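# Hang the open bottle on the bayonet ring, drain cock shut

## Task

At the start one hand is holding the open bottle underneath the bayonet ring, and the drain cock above it is closed. Fit the open bottle onto the bayonet ring and rotate it until the ring's stop is reached. The drain cock must still be closed at the end.

## Robot and tools

Robot: two arms on one table. left_arm carries a five-finger left hand and stands on the +y side. right_arm carries a right hand. Calibrated base positions in the scene frame are left_arm (-0.033, +0.301, +0.037) m and right_arm (-0.016, -0.371, +0.031) m. Each base is turned only slightly about z. A camera stand is fixed behind the arms.

Scene frame: the origin is at table-top height, halfway between the nominal bases. +z is up, +x points out over the table and +y is toward left_arm. Image left and right do not match the arm names. Reported hand poses (end_effector_position in metres, end_effector_quat_wxyz) and Hand target use this frame. They can be off by a few centimetres.

Hand point: a spot 0.05 m in front of the palm and 0.15 m beyond the wrist mounting face. Its +z runs along the straight fingers and +y points out of the palm. On the right hand +x runs across the palm away from the thumb. On the left hand +x points toward the thumb. Straight fingertips reach about 0.06 to 0.07 m past the point, and the finger centre lines lie 0.06 m behind it. A wrist bracket on the little-finger side can strike things.

Row layout: every row is one flat list of 28 numbers, each in [-1, 1], even if only one arm moves. Left arm first: dx, dy, dz, rx, ry, rz, then little, ring, middle, index, thumb_bend, thumb_turn, force_limit, speed. The right arm follows in the same 14-number order.

Pose numbers are offsets, not poses. They are measured from that arm's Hand target as it stood when the action or move began, along the Hand target's own axes. 1.0 equals 0.6 m for dx, dy, dz or 180 degrees of turn. rx, ry, rz form a single rotation vector. Six zeros re-request the current Hand target, which also ends a push. Sending the same offset twice moves the arm twice. Each step, the commanded orientation is clipped to within 40 degrees of the measured one. Arms often settle 1 to 3 cm (sometimes 5 cm) short, mostly low. If so, send the remaining gap as a further offset.

Hand numbers are absolute targets, not offsets. For fingers and thumb_bend, +1 is straight open and -1 is curled closed. For thumb_turn, +1 puts the thumb beside the palm and -1 puts it opposite the fingers, which a grip needs. A grip fits objects about 0.035 to 0.065 m thick, or handles down to about 0.025 m. force_limit maps -1..+1 linearly to about 0..10 N at the fingertip (0..15 N for the two thumb motors). speed rises from near zero at -1 to full at +0.48 and above. Use -0.94 or lower for a gentle close. To leave a hand unchanged, repeat the eight hand numbers last executed for it, not its readings. To tighten, raise force_limit and send a target more closed than hand_measured.

Tools:
- execute_actions(actions, cameras): actions is a list of actions. Each action is up to 15 rows, one per 1/30 s. A shorter table keeps its last row for the remaining steps. Every row counts from the pose at the action's start. Images come back only when actions is empty or cameras names them.
- move(target, speed, blend, blocking, cameras): drives each hand point in a straight path. target is one 28-number row, or up to 15 rows all offset from the same starting Hand targets. speed is the path top speed in m/s, 0.002 to 4.3, default 0.25; turning is capped at twice that in rad/s. It can be one value or one per target. blend (m) rounds corners between listed targets; 0 means stop at each. The whole move is capped at 10 s. blocking=false returns after about 0.5 s while the move continues. Paths do not avoid obstacles or the other arm. Faster moves stray more and hit harder.
- wait(seconds 0 to 10), stop() to brake a running move, show_instructions() for the reference pages, finished_scene(scene=1) to end. The goal must hold with the robot's help removed.
- zoom_image(camera, region=[x0, y0, x1, y1]): pixels from the top-left corner, at most 504 wide and 504 high, on the newest image of that camera.

Cameras: cam_head_left, cam_head_right, cam_high, cam_low, cam_left_wrist, cam_right_wrist, each 896x504.

Results: each arm's pose and Hand target, Joint positions, torques and velocities. "within noise" means the arm is still. hand_measured, hand_stopped_by and hand_load_n each give six motor values in the order above. hand_stopped_by shows moving, target, force, stalled or fault. A lost grip shows as hand_load_n falling near 0. hand_force_limit and hand_speed echo your settings. A move adds a "move:" line with an ending (done, off_target, moving, held, fault) and limits (paced means clipped, held means steps were withheld). done means the arm is within 10 mm and 2 degrees of its target; it does not tell you about contact. MOTOR HOT warns of heat; OVER-TEMPERATURE FAULT means that arm has gone limp for 30 s or more.

Avoid: dropping or releasing the bottle while it moves, or letting anything leave the table. Do not strike fixed or heavy parts, and keep the two arms from touching or squeezing each other. Do not overload fingers with twisting or fast swings. Do not leave an arm straining toward an unreachable pose or holding a load stretched out, since that heats the motors. Do not route a path close to an arm's own base. Do not touch or turn the drain cock. Loose objects may get brief outside nudges.

Each tool is called after "Call:" by a JSON object that holds its "name" and its "arguments", one argument or row to a line.

Reference images:

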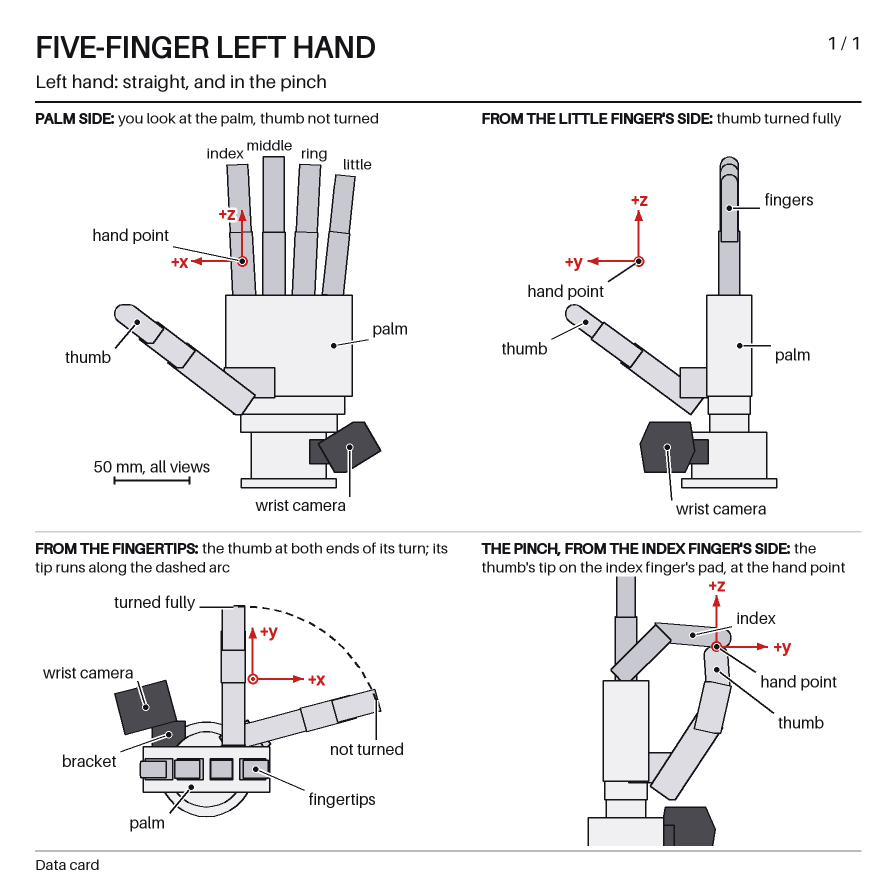

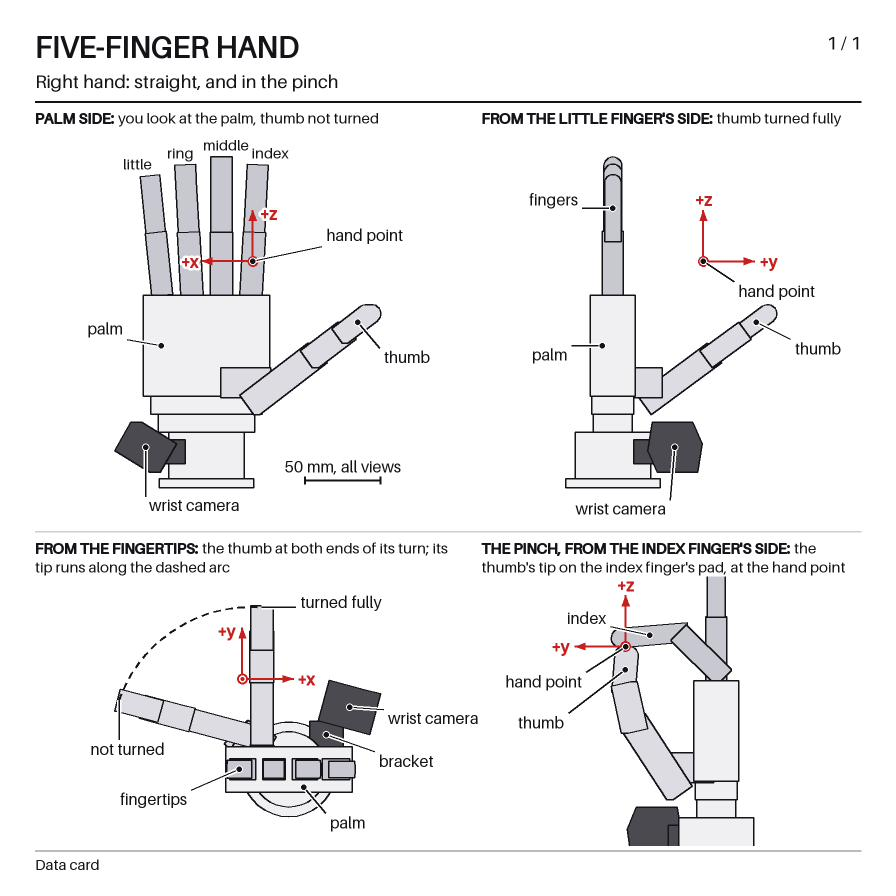

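## Session

Call:
{"name": "execute_actions", "arguments": {
  "actions": []
}}

Scene clock: 0.00 s.
left_arm: end_effector_position=(+0.3576, +0.4996, +0.2693) hand_measured=(+1.000, +1.000, +0.140, +0.160, +0.774, -0.952) hand_load_n=(+0.0, +0.0, +6.0, +6.0, +11.5, -1.0) hand_stopped_by=(target, target, force, force, target, target) hand_force_limit=0.20 hand_speed=-0.90 end_effector_quat_wxyz=(-0.390, +0.532, +0.426, +0.620) | right_arm: end_effector_position=(+0.5282, -0.3653, +0.4669) hand_measured=(+1.000, +1.000, +1.000, +1.000, +1.000, +1.000) hand_load_n=(+0.0, +0.0, +0.0, +0.0, +0.0, +0.0) hand_stopped_by=(target, target, target, target, target, target) hand_force_limit=0.00 hand_speed=-0.80 end_effector_quat_wxyz=(+0.489, -0.490, +0.511, -0.510)
Joint positions: left_arm=[0.109 1.443 0.314 1.288 -1.1 -1.544] | right_arm=[-0.009 1.053 1.061 -0.01 -0.007 0]
Joint velocities: within noise
Joint torques (N m): no reading
Heat: left arm: hottest waist 37 °C; right arm: hottest shoulder 36 °C.
Hand target: left_arm +0.3607, +0.5001, +0.2726; -0.386, +0.527, +0.430, +0.623 | right_arm +0.5301, -0.3654, +0.4831; +0.496, -0.483, +0.504, -0.517

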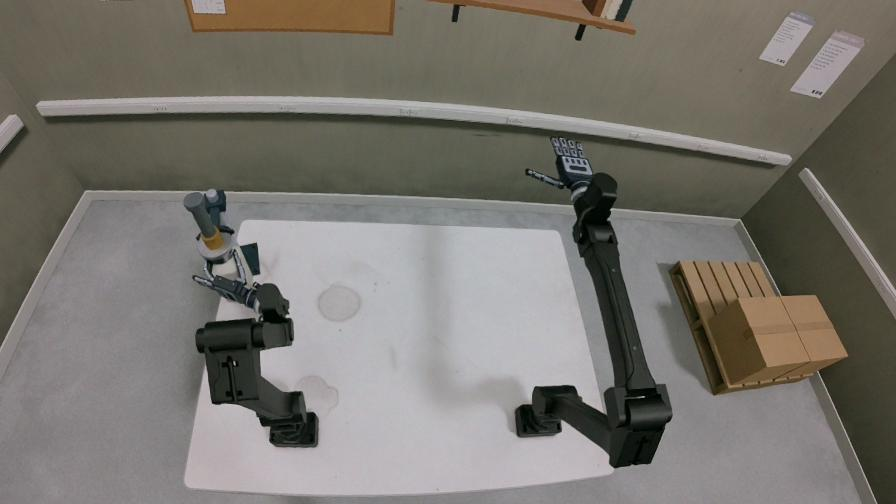

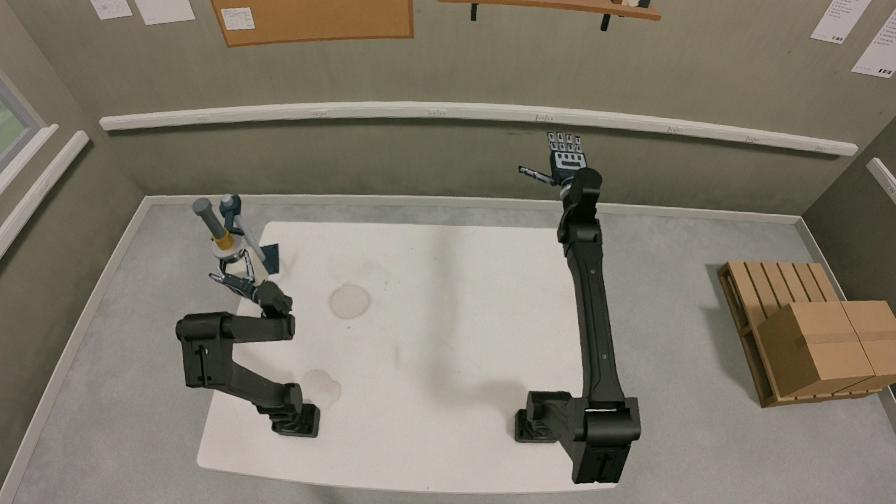

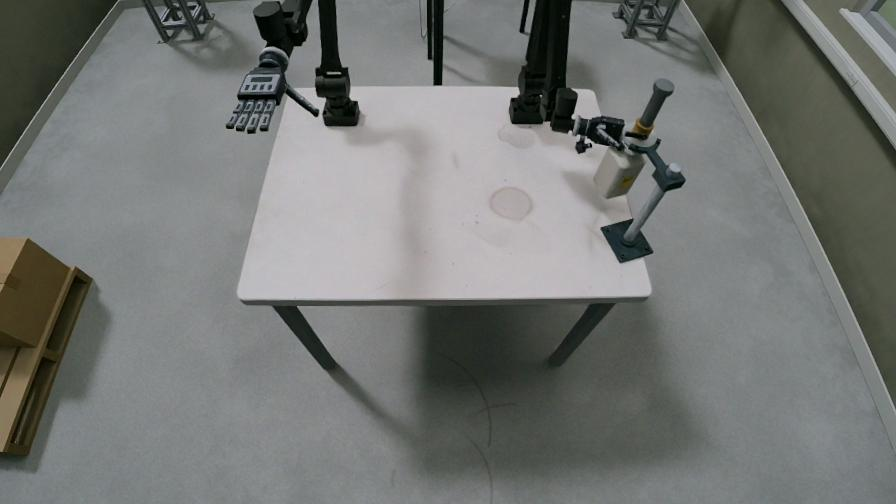

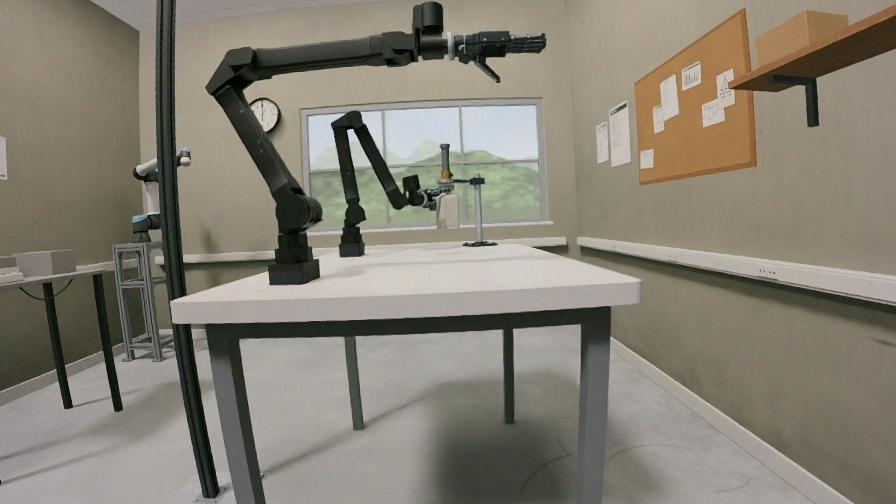

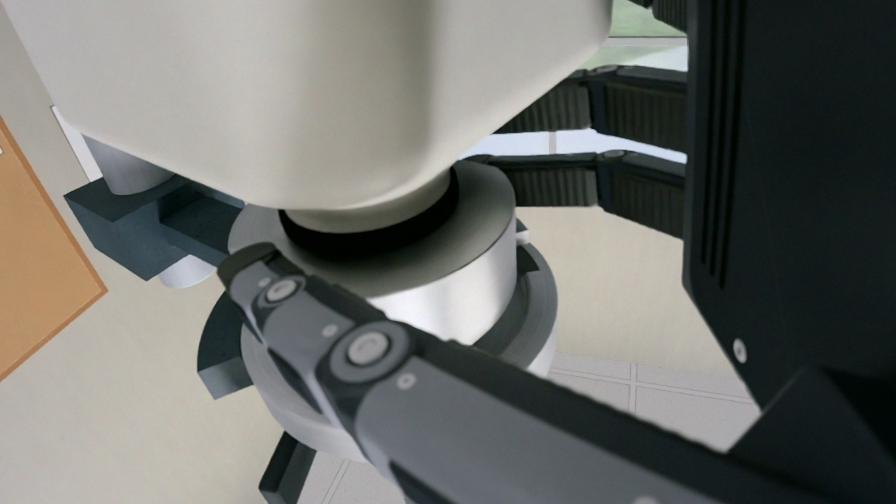

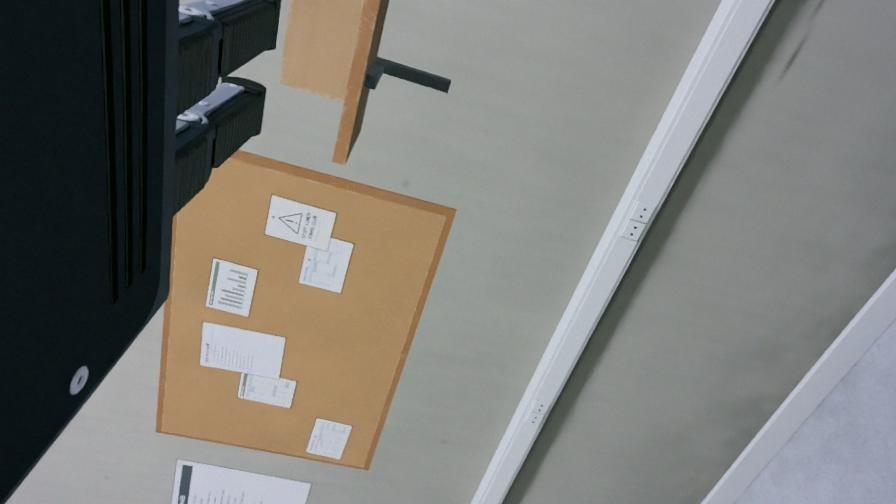

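Call:
{"name": "zoom_image", "arguments": {
  "camera": "cam_high",
  "region": [560, 60, 720, 280]
}}

Call:
{"name": "zoom_image", "arguments": {
  "camera": "cam_low",
  "region": [380, 130, 520, 260]
}}

Call:
{"name": "zoom_image", "arguments": {
  "camera": "cam_left_wrist",
  "region": [150, 100, 650, 504]
}}

Call:
{"name": "zoom_image", "arguments": {
  "camera": "cam_head_right",
  "region": [170, 180, 330, 340]
}}

Call:
{"name": "zoom_image", "arguments": {
  "camera": "cam_head_left",
  "region": [150, 170, 310, 330]
}}

Scaled by 2.291 from the camera's 896x504 image, which has a finer 1280x720 frame.

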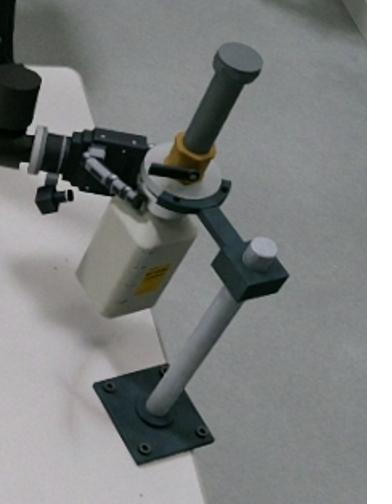

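Scaled by 3.600 from the camera's 896x504 image, which has a finer 1280x720 frame.

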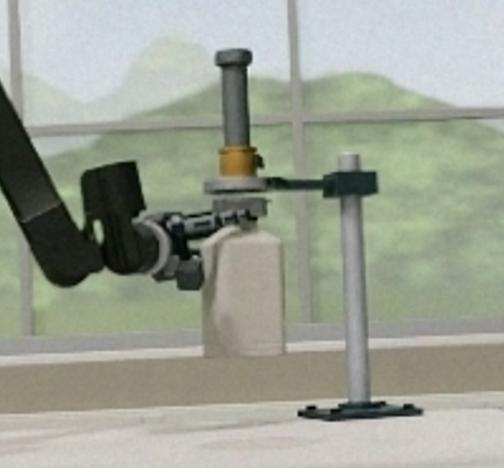

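Scaled by 1.008 from the camera's 896x504 image, which has a finer 1280x720 frame.

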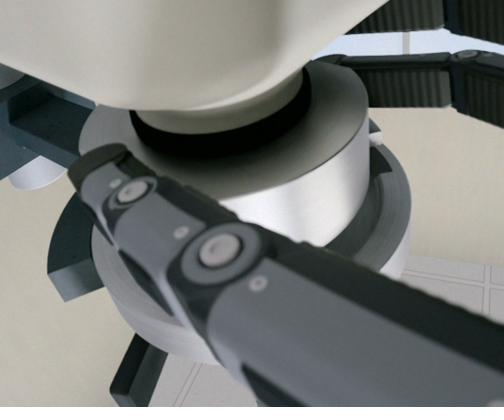

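Scaled by 3.150 from the camera's 896x504 image, which has a finer 1280x720 frame.

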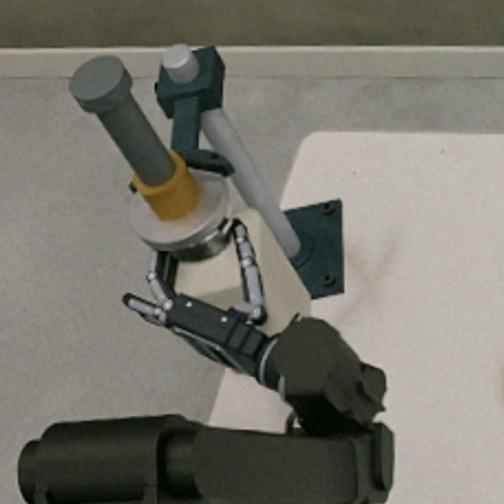

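Scaled by 3.150 from the camera's 896x504 image, which has a finer 1280x720 frame.

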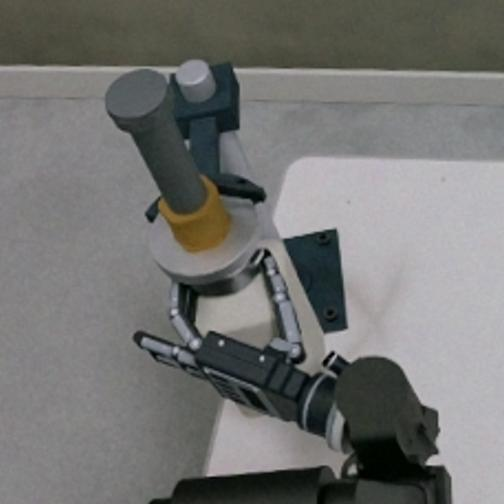

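Call:
{"name": "zoom_image", "arguments": {
  "camera": "cam_left_wrist",
  "region": [180, 140, 400, 340]
}}

Call:
{"name": "zoom_image", "arguments": {
  "camera": "cam_left_wrist",
  "region": [400, 140, 620, 340]
}}

Call:
{"name": "zoom_image", "arguments": {
  "camera": "cam_left_wrist",
  "region": [180, 304, 400, 504]
}}

Call:
{"name": "zoom_image", "arguments": {
  "camera": "cam_high",
  "region": [590, 70, 700, 200]
}}

Scaled by 2.291 from the camera's 896x504 image, which has a finer 1280x720 frame.

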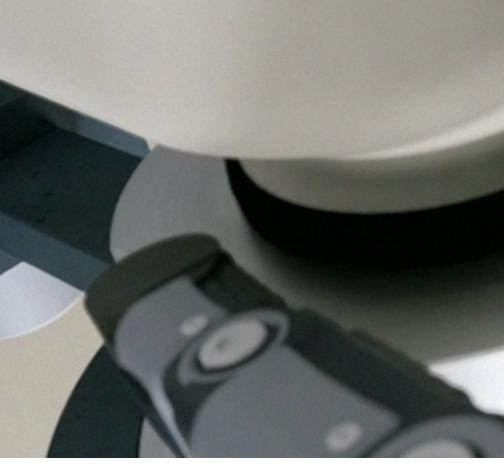

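Scaled by 2.291 from the camera's 896x504 image, which has a finer 1280x720 frame.

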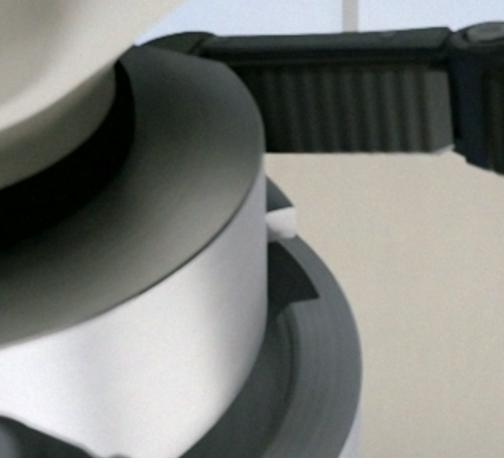

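Scaled by 2.291 from the camera's 896x504 image, which has a finer 1280x720 frame.

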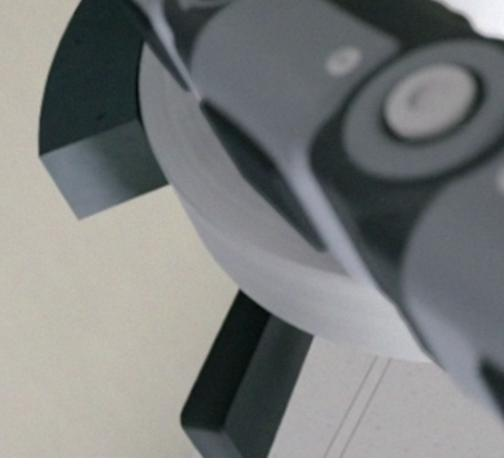

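Scaled by 3.877 from the camera's 896x504 image, which has a finer 1280x720 frame.

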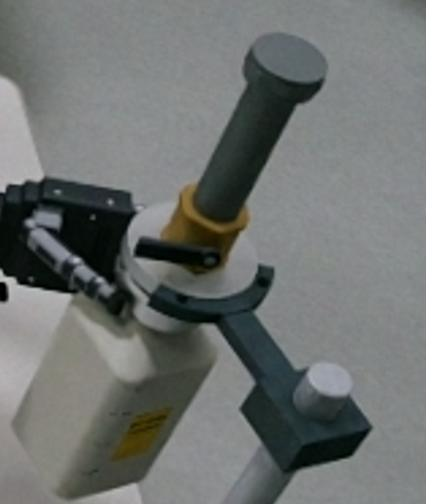

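Call:
{"name": "move", "arguments": {
  "target": [0,0,0,0,0,0,1.0,1.0,0.140,0.160,0.774,-0.952,0.20,-0.90,-0.606,0.253,-0.082,-0.25,-0.246,0.1535,1.0,1.0,1.0,1.0,1.0,1.0,0.0,-0.80],
  "speed": 0.4,
  "cameras": ["cam_left_wrist","cam_right_wrist","cam_head_left"]
}}

Scene clock: 119.63 s.
left_arm: end_effector_position=(+0.3576, +0.4996, +0.2693) hand_measured=(+1.000, +1.000, +0.140, +0.162, +0.780, -0.952) hand_load_n=(+0.0, +0.0, +5.5, +5.0, +10.0, -1.0) hand_stopped_by=(target, target, force, target, force, target) hand_force_limit=0.20 hand_speed=-0.90 end_effector_quat_wxyz=(-0.390, +0.532, +0.426, +0.619) | right_arm: end_effector_position=(+0.4906, -0.0060, +0.3041) hand_measured=(+1.000, +1.000, +1.000, +1.000, +1.000, +1.000) hand_load_n=(+0.0, +0.0, +0.0, +0.0, +0.0, -0.5) hand_stopped_by=(target, target, target, target, target, target) hand_force_limit=0.00 hand_speed=-0.80 end_effector_quat_wxyz=(-0.514, +0.660, -0.545, -0.054)
Joint positions: left_arm=[0.109 1.443 0.314 1.288 -1.1 -1.544] | right_arm=[0.431 1.533 1.293 -0.327 -0.518 0.491]
Joint torques (N m): left_arm=[0.26 -5.71 5.37 2.02 0.16 -0.12] | right_arm=[0.85 -13.16 12.59 1.73 -0.27 -0.03]
Heat: left arm: hottest elbow 39 °C; right arm: hottest elbow 49 °C.
Hand target: left_arm +0.3607, +0.5002, +0.2726; -0.386, +0.527, +0.430, +0.623 | right_arm +0.4998, -0.0003, +0.3303; -0.531, +0.655, -0.535, -0.048
Off the commanded pose: left_arm 0.005 m, 1 deg | right_arm 0.028 m, 2 deg.
move: off_target (right_arm)
Images, in order (width x height): cam_head_left 896x504, cam_left_wrist 896x504, cam_right_wrist 896x504.

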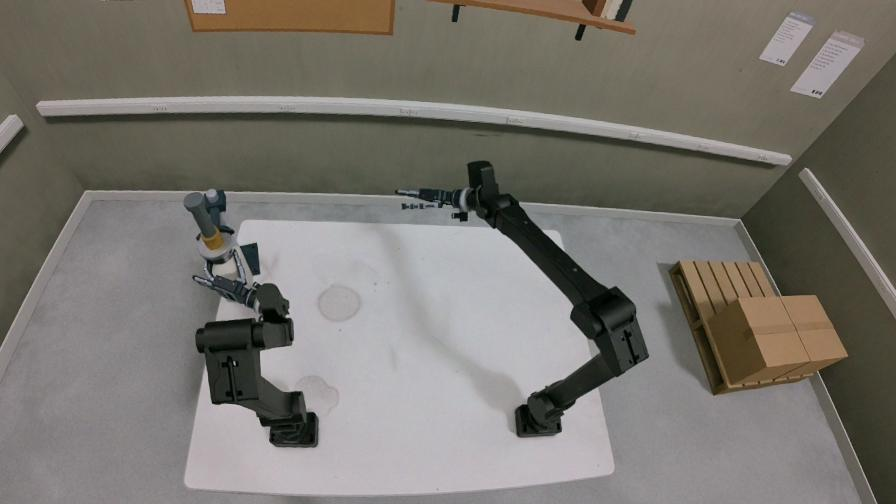

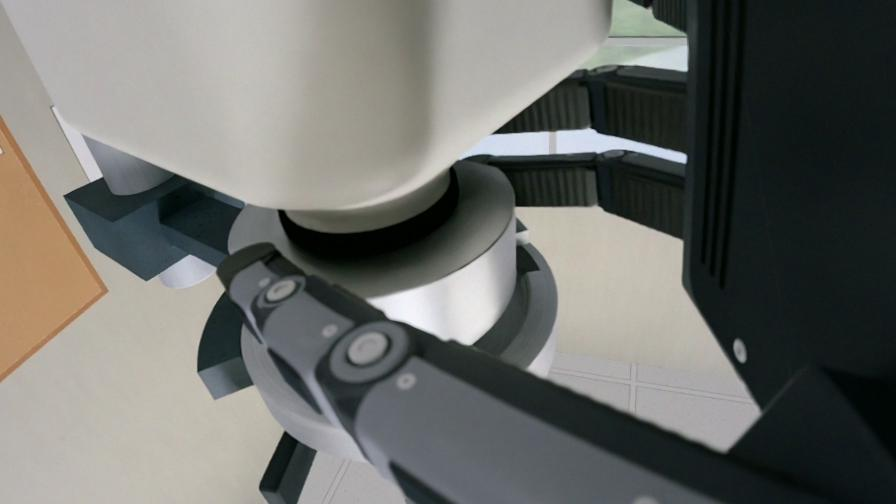

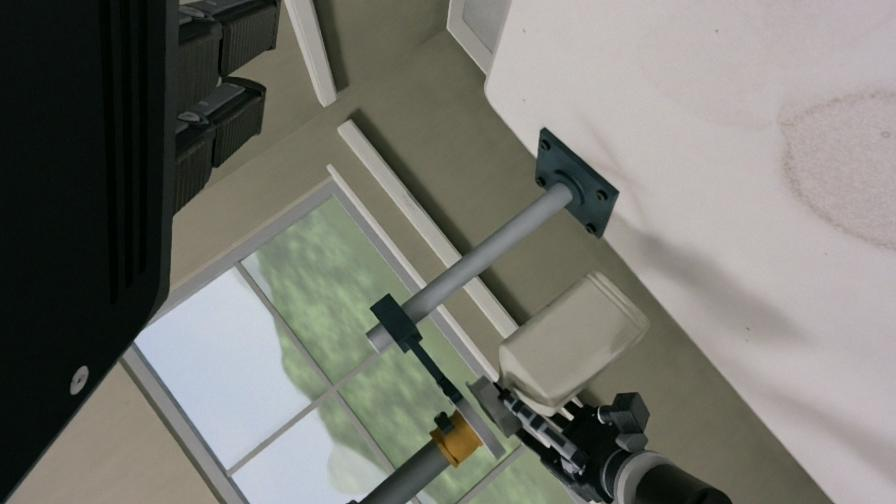

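Call:
{"name": "zoom_image", "arguments": {
  "camera": "cam_right_wrist",
  "region": [340, 250, 680, 504]
}}

Scaled by 1.482 from the camera's 896x504 image, which has a finer 1280x720 frame.

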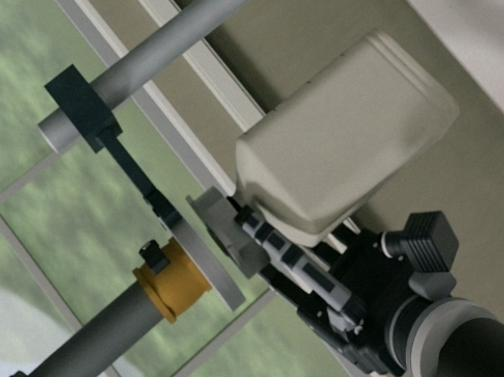

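Call:
{"name": "move", "arguments": {
  "target": [0,0,0,0,0,0,1.0,1.0,0.140,0.160,0.774,-0.952,0.20,-0.90,-0.195,0.3105,0.42,-0.25,-0.246,0.1535,1.0,1.0,1.0,1.0,1.0,1.0,0.0,-0.80],
  "speed": 0.4,
  "cameras": ["cam_right_wrist"]
}}

Scene clock: 133.83 s.
left_arm: end_effector_position=(+0.3576, +0.4996, +0.2693) hand_measured=(+1.000, +1.000, +0.140, +0.162, +0.780, -0.952) hand_load_n=(+0.0, +0.0, +5.5, +5.0, +10.0, -1.0) hand_stopped_by=(target, target, force, target, force, target) hand_force_limit=0.20 hand_speed=-0.90 end_effector_quat_wxyz=(-0.390, +0.532, +0.426, +0.619) | right_arm: end_effector_position=(+0.4287, +0.2868, +0.1713) hand_measured=(+1.000, +1.000, +1.000, +1.000, +1.000, +1.000) hand_load_n=(+0.0, +0.0, +0.0, +0.0, +0.0, +0.0) hand_stopped_by=(target, target, target, target, target, target) hand_force_limit=0.00 hand_speed=-0.80 end_effector_quat_wxyz=(-0.365, +0.597, -0.389, -0.600)
Joint positions: left_arm=[0.109 1.443 0.314 1.288 -1.1 -1.544] | right_arm=[0.757 2.501 1.986 0.463 -1.299 1.551]
Joint torques (N m): left_arm=[0.26 -5.71 5.37 2 0.17 -0.11] | right_arm=[-0.03 -22.77 10.91 2.19 0.07 -0.03]
Heat: left arm: hottest elbow 39 °C; right arm: hottest elbow 48 °C.
Hand target: left_arm +0.3607, +0.5002, +0.2726; -0.386, +0.527, +0.430, +0.623 | right_arm +0.4374, +0.2896, +0.1751; -0.379, +0.597, -0.380, -0.596
Off the commanded pose: left_arm 0.005 m, 1 deg | right_arm 0.010 m, 2 deg.
move: done
Images, in order (width x height): cam_right_wrist 896x504.

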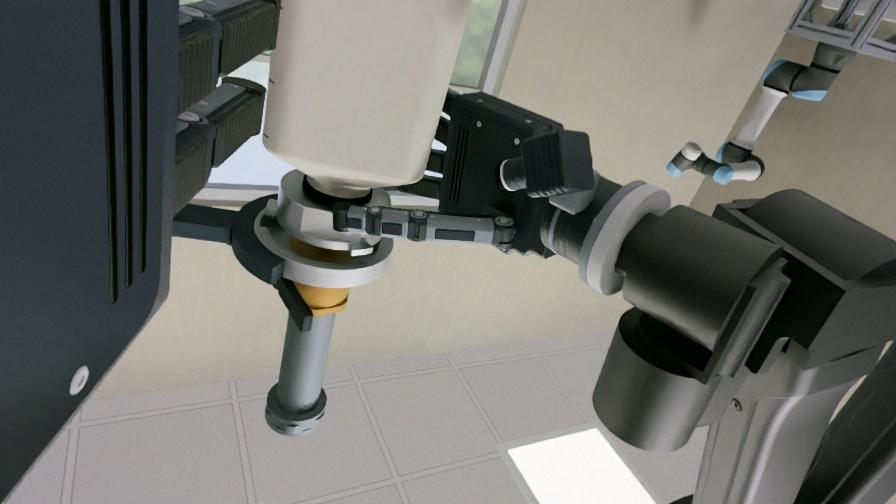

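Call:
{"name": "zoom_image", "arguments": {
  "camera": "cam_right_wrist",
  "region": [220, 150, 430, 330]
}}

Scaled by 2.400 from the camera's 896x504 image, which has a finer 1280x720 frame.

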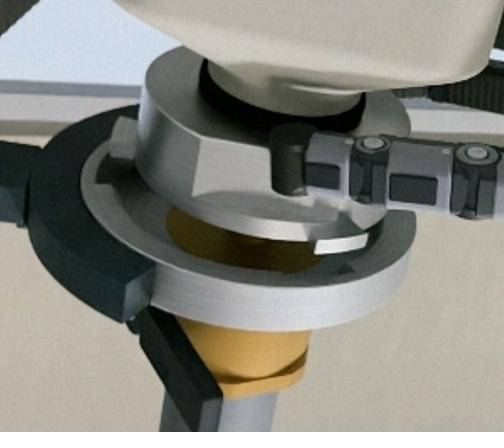

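Call:
{"name": "zoom_image", "arguments": {
  "camera": "cam_right_wrist",
  "region": [230, 165, 330, 265]
}}

Call:
{"name": "zoom_image", "arguments": {
  "camera": "cam_right_wrist",
  "region": [310, 200, 410, 300]
}}

Scaled by 5.040 from the camera's 896x504 image, which has a finer 1280x720 frame.

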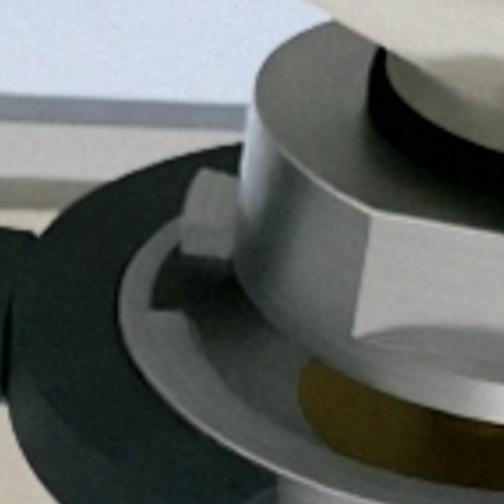

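Scaled by 5.040 from the camera's 896x504 image, which has a finer 1280x720 frame.

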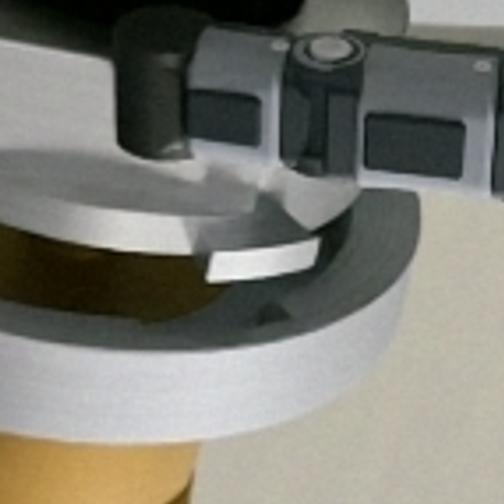

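Call:
{"name": "move", "arguments": {
  "target": [0.0082,0.0011,0.0006,0,0,0,1.0,1.0,0.140,0.160,0.774,-0.952,0.20,-0.90,0,0,0,0,0,0,1.0,1.0,1.0,1.0,1.0,1.0,0.0,-0.80],
  "speed": 0.05,
  "cameras": ["cam_left_wrist","cam_right_wrist"]
}}

Scene clock: 156.13 s.
left_arm: end_effector_position=(+0.3588, +0.4998, +0.2652) hand_measured=(+1.000, +1.000, +0.140, +0.162, +0.780, -0.952) hand_load_n=(+0.0, +0.0, +5.5, +5.0, +10.0, -1.0) hand_stopped_by=(target, target, force, target, force, target) hand_force_limit=0.20 hand_speed=-0.90 end_effector_quat_wxyz=(-0.393, +0.538, +0.423, +0.614) | right_arm: end_effector_position=(+0.4287, +0.2868, +0.1713) hand_measured=(+1.000, +1.000, +1.000, +1.000, +1.000, +1.000) hand_load_n=(+0.0, +0.0, +0.0, +0.0, +0.0, +0.0) hand_stopped_by=(target, target, target, target, target, target) hand_force_limit=0.00 hand_speed=-0.80 end_effector_quat_wxyz=(-0.365, +0.596, -0.389, -0.600)
Joint positions: left_arm=[0.109 1.443 0.314 1.269 -1.1 -1.543] | right_arm=[0.757 2.501 1.986 0.463 -1.299 1.551]
Joint torques (N m): left_arm=[0.32 -7.41 5.56 1.77 0.14 -0.11] | right_arm=[0.15 -22.95 10.96 2.26 0.08 -0.04]
Heat: left arm: hottest elbow 40 °C; right arm: hottest elbow 49 °C.
Hand target: left_arm +0.3607, +0.5001, +0.2776; -0.386, +0.527, +0.430, +0.623 | right_arm +0.4374, +0.2896, +0.1751; -0.379, +0.597, -0.379, -0.596
Off the commanded pose: left_arm 0.013 m, 2 deg | right_arm 0.010 m, 2 deg.
move: off_target (left_arm)
Images, in order (width x height): cam_left_wrist 896x504, cam_right_wrist 896x504.

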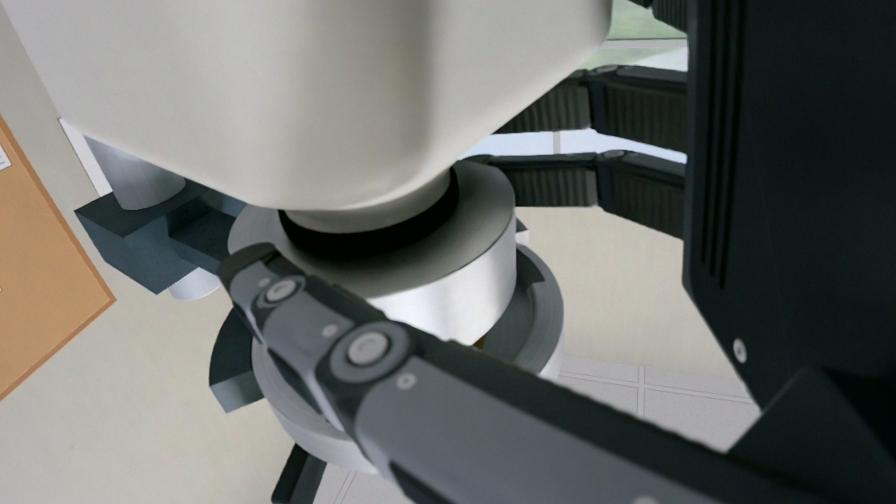

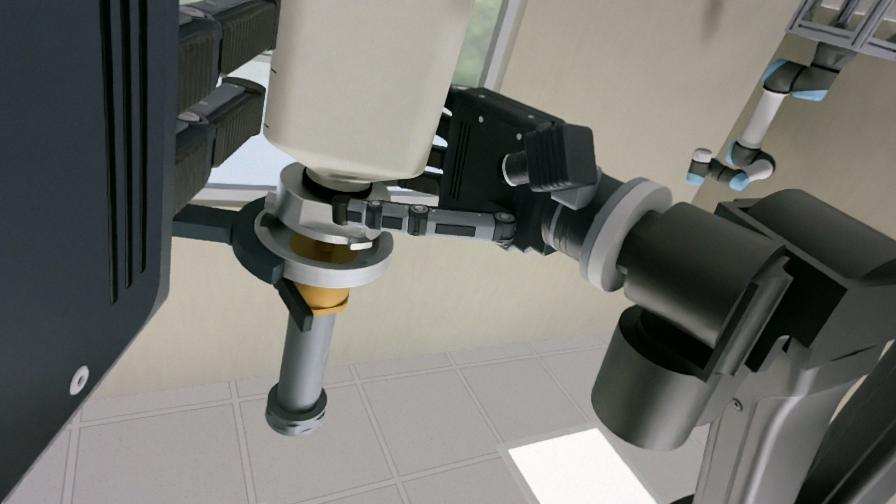

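Call:
{"name": "move", "arguments": {
  "target": [0.0132,0.0017,0.001,0,0,0,1.0,1.0,0.140,0.160,0.774,-0.952,0.20,-0.90,0,0,0,0,0,0,1.0,1.0,1.0,1.0,1.0,1.0,0.0,-0.80],
  "speed": 0.05
}}

Scene clock: 162.07 s.
left_arm: end_effector_position=(+0.3576, +0.4996, +0.2706) hand_measured=(+1.000, +1.000, +0.140, +0.162, +0.780, -0.952) hand_load_n=(+0.0, +0.0, +5.0, +5.0, +10.0, -1.0) hand_stopped_by=(target, target, force, target, force, target) hand_force_limit=0.20 hand_speed=-0.90 end_effector_quat_wxyz=(-0.395, +0.540, +0.422, +0.612) | right_arm: end_effector_position=(+0.4287, +0.2868, +0.1713) hand_measured=(+1.000, +1.000, +1.000, +1.000, +1.000, +1.000) hand_load_n=(+0.0, +0.0, +0.0, +0.0, +0.0, +0.0) hand_stopped_by=(target, target, target, target, target, target) hand_force_limit=0.00 hand_speed=-0.80 end_effector_quat_wxyz=(-0.365, +0.596, -0.389, -0.600)
Joint positions: left_arm=[0.109 1.407 0.314 1.226 -1.1 -1.542] | right_arm=[0.757 2.501 1.986 0.463 -1.299 1.551]
Joint torques (N m): left_arm=[0.32 -7.24 6.17 1.69 0.14 -0.12] | right_arm=[0.15 -23 10.92 2.24 0.08 -0.02]
Heat: left arm: hottest elbow 40 °C; right arm: hottest elbow 49 °C.
Hand target: left_arm +0.3607, +0.5001, +0.2855; -0.386, +0.527, +0.430, +0.623 | right_arm +0.4374, +0.2896, +0.1751; -0.379, +0.597, -0.379, -0.596
Off the commanded pose: left_arm 0.015 m, 2 deg | right_arm 0.010 m, 2 deg.
move: off_target (left_arm)

Call:
{"name": "wait", "arguments": {
  "seconds": 0,
  "cameras": ["cam_left_wrist","cam_right_wrist","cam_low","cam_high"]
}}

Call:
{"name": "zoom_image", "arguments": {
  "camera": "cam_right_wrist",
  "region": [220, 150, 430, 330]
}}

Scene clock: 173.07 s.
left_arm: end_effector_position=(+0.3577, +0.4996, +0.2705) hand_measured=(+1.000, +1.000, +0.140, +0.162, +0.780, -0.952) hand_load_n=(+0.0, +0.0, +5.0, +5.0, +9.5, -1.0) hand_stopped_by=(target, target, force, target, force, target) hand_force_limit=0.20 hand_speed=-0.90 end_effector_quat_wxyz=(-0.395, +0.540, +0.422, +0.612) | right_arm: end_effector_position=(+0.4287, +0.2868, +0.1713) hand_measured=(+1.000, +1.000, +1.000, +1.000, +1.000, +1.000) hand_load_n=(+0.0, +0.0, +0.0, +0.0, +0.0, +0.0) hand_stopped_by=(target, target, target, target, target, target) hand_force_limit=0.00 hand_speed=-0.80 end_effector_quat_wxyz=(-0.365, +0.596, -0.389, -0.600)
Joint positions: left_arm=[0.109 1.407 0.314 1.226 -1.1 -1.542] | right_arm=[0.757 2.501 1.986 0.463 -1.299 1.551]
Joint torques (N m): left_arm=[0.26 -7.18 6.17 1.76 0.14 -0.12] | right_arm=[-0.03 -22.71 10.89 2.17 0.06 -0.03]
Heat: left arm: hottest elbow 40 °C; right arm: hottest elbow 49 °C.
Hand target: left_arm +0.3608, +0.5001, +0.2855; -0.386, +0.527, +0.430, +0.623 | right_arm +0.4374, +0.2896, +0.1751; -0.379, +0.597, -0.379, -0.596
Off the commanded pose: left_arm 0.015 m, 2 deg | right_arm 0.010 m, 2 deg.
Images, in order (width x height): cam_high 896x504, cam_low 896x504, cam_left_wrist 896x504, cam_right_wrist 896x504.

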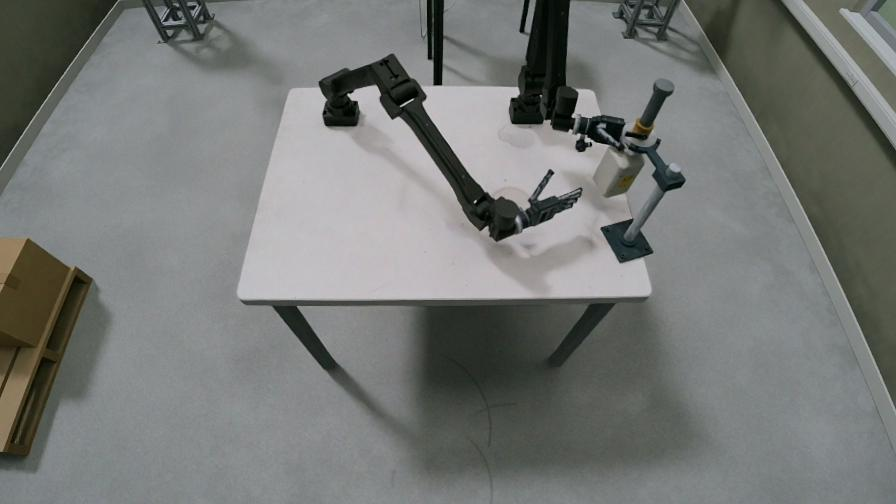

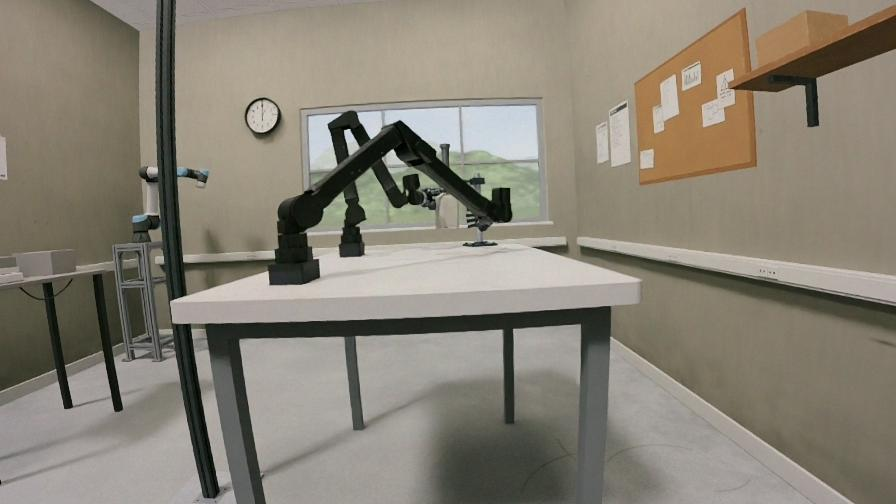

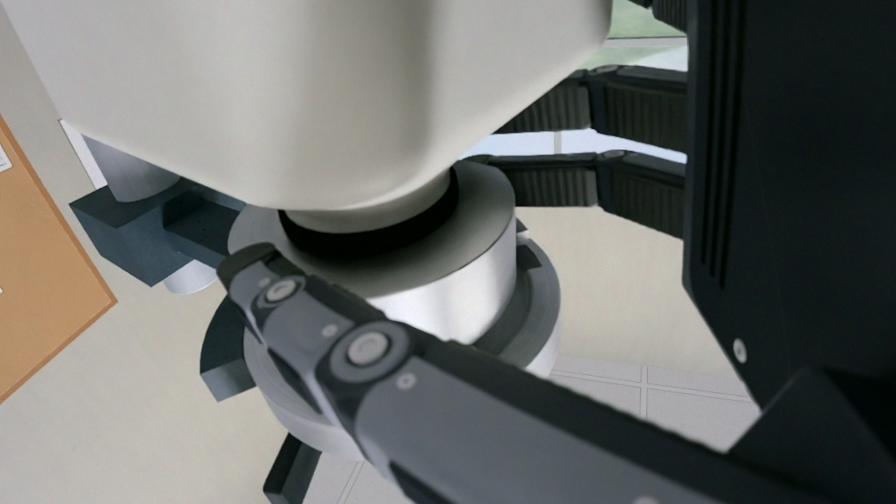

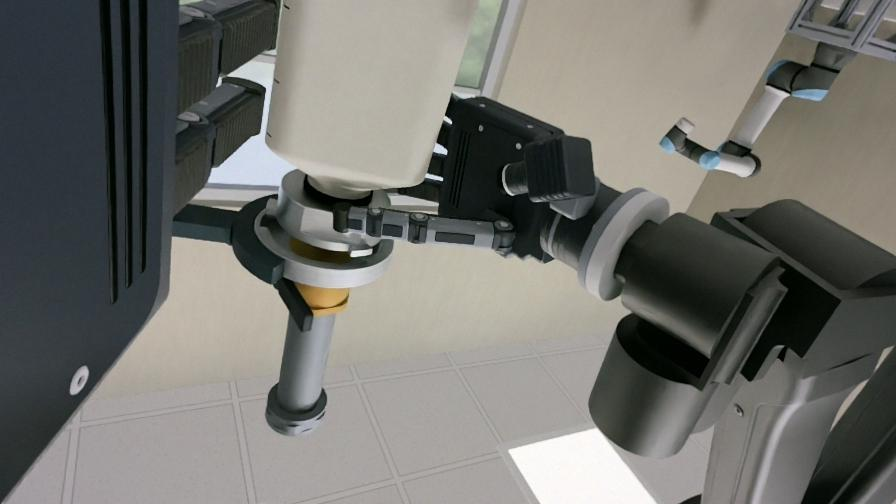

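Scaled by 2.400 from the camera's 896x504 image, which has a finer 1280x720 frame.

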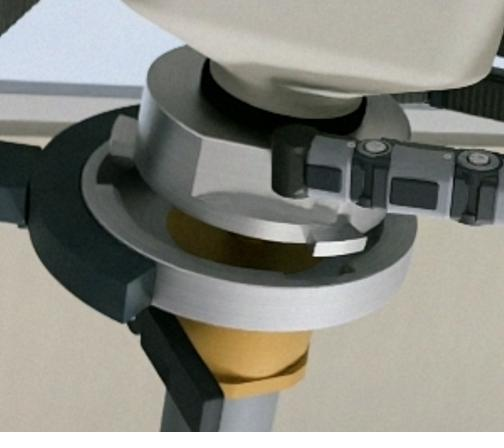

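Call:
{"name": "move", "arguments": {
  "target": [0.0082,0.0011,0.0006,0,0,0,1.0,1.0,0.140,0.160,0.774,-0.952,0.20,-0.90,0,0,0,0,0,0,1.0,1.0,1.0,1.0,1.0,1.0,0.0,-0.80],
  "speed": 0.05,
  "cameras": ["cam_left_wrist","cam_right_wrist"]
}}

Call:
{"name": "zoom_image", "arguments": {
  "camera": "cam_right_wrist",
  "region": [230, 165, 400, 285]
}}

Call:
{"name": "zoom_image", "arguments": {
  "camera": "cam_left_wrist",
  "region": [400, 150, 600, 350]
}}

Scene clock: 193.20 s.
left_arm: end_effector_position=(+0.3568, +0.4995, +0.2737) hand_measured=(+1.000, +1.000, +0.140, +0.162, +0.780, -0.952) hand_load_n=(+0.0, +0.0, +5.5, +5.0, +9.5, -1.0) hand_stopped_by=(target, target, force, target, force, target) hand_force_limit=0.20 hand_speed=-0.90 end_effector_quat_wxyz=(-0.395, +0.542, +0.421, +0.611) | right_arm: end_effector_position=(+0.4287, +0.2868, +0.1713) hand_measured=(+1.000, +1.000, +1.000, +1.000, +1.000, +1.000) hand_load_n=(+0.0, +0.0, +0.0, +0.0, -0.5, +0.0) hand_stopped_by=(target, target, target, target, target, target) hand_force_limit=0.00 hand_speed=-0.80 end_effector_quat_wxyz=(-0.365, +0.596, -0.389, -0.600)
Joint positions: left_arm=[0.109 1.384 0.314 1.2 -1.1 -1.542] | right_arm=[0.757 2.501 1.986 0.463 -1.299 1.551]
Joint torques (N m): left_arm=[0.32 -7.12 6.57 1.74 0.13 -0.12] | right_arm=[0.03 -22.89 10.91 2.24 0.09 -0.04]
Heat: left arm: hottest elbow 41 °C; right arm: hottest shoulder 50 °C.
Hand target: left_arm +0.3607, +0.5001, +0.2906; -0.386, +0.527, +0.430, +0.623 | right_arm +0.4374, +0.2896, +0.1751; -0.379, +0.597, -0.379, -0.596
Off the commanded pose: left_arm 0.017 m, 3 deg | right_arm 0.010 m, 2 deg.
move: off_target (left_arm)
Images, in order (width x height): cam_left_wrist 896x504, cam_right_wrist 896x504.

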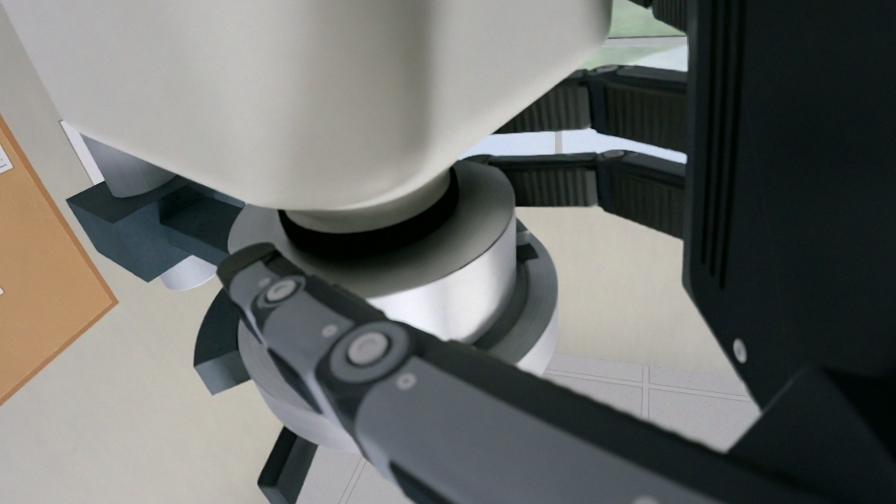

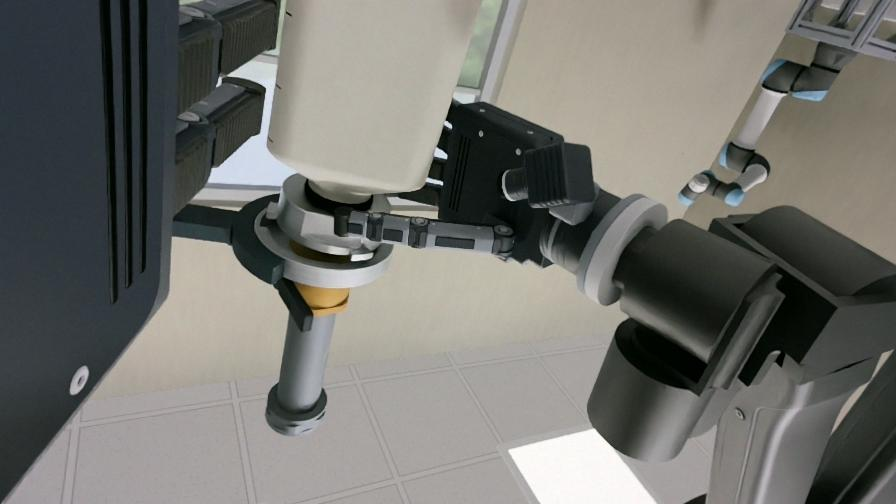

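Scaled by 2.965 from the camera's 896x504 image, which has a finer 1280x720 frame.

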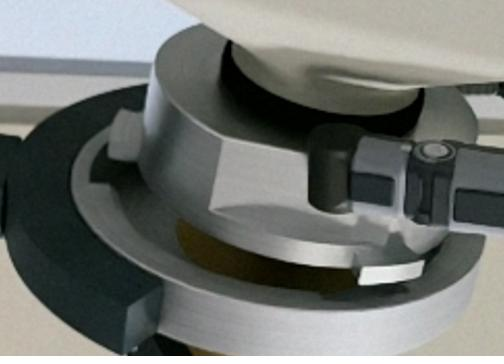

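Scaled by 2.520 from the camera's 896x504 image, which has a finer 1280x720 frame.

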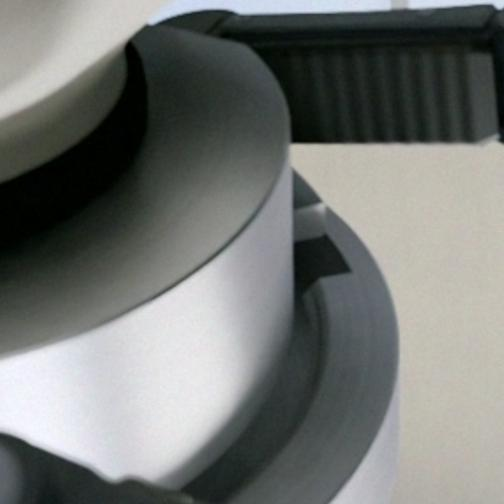

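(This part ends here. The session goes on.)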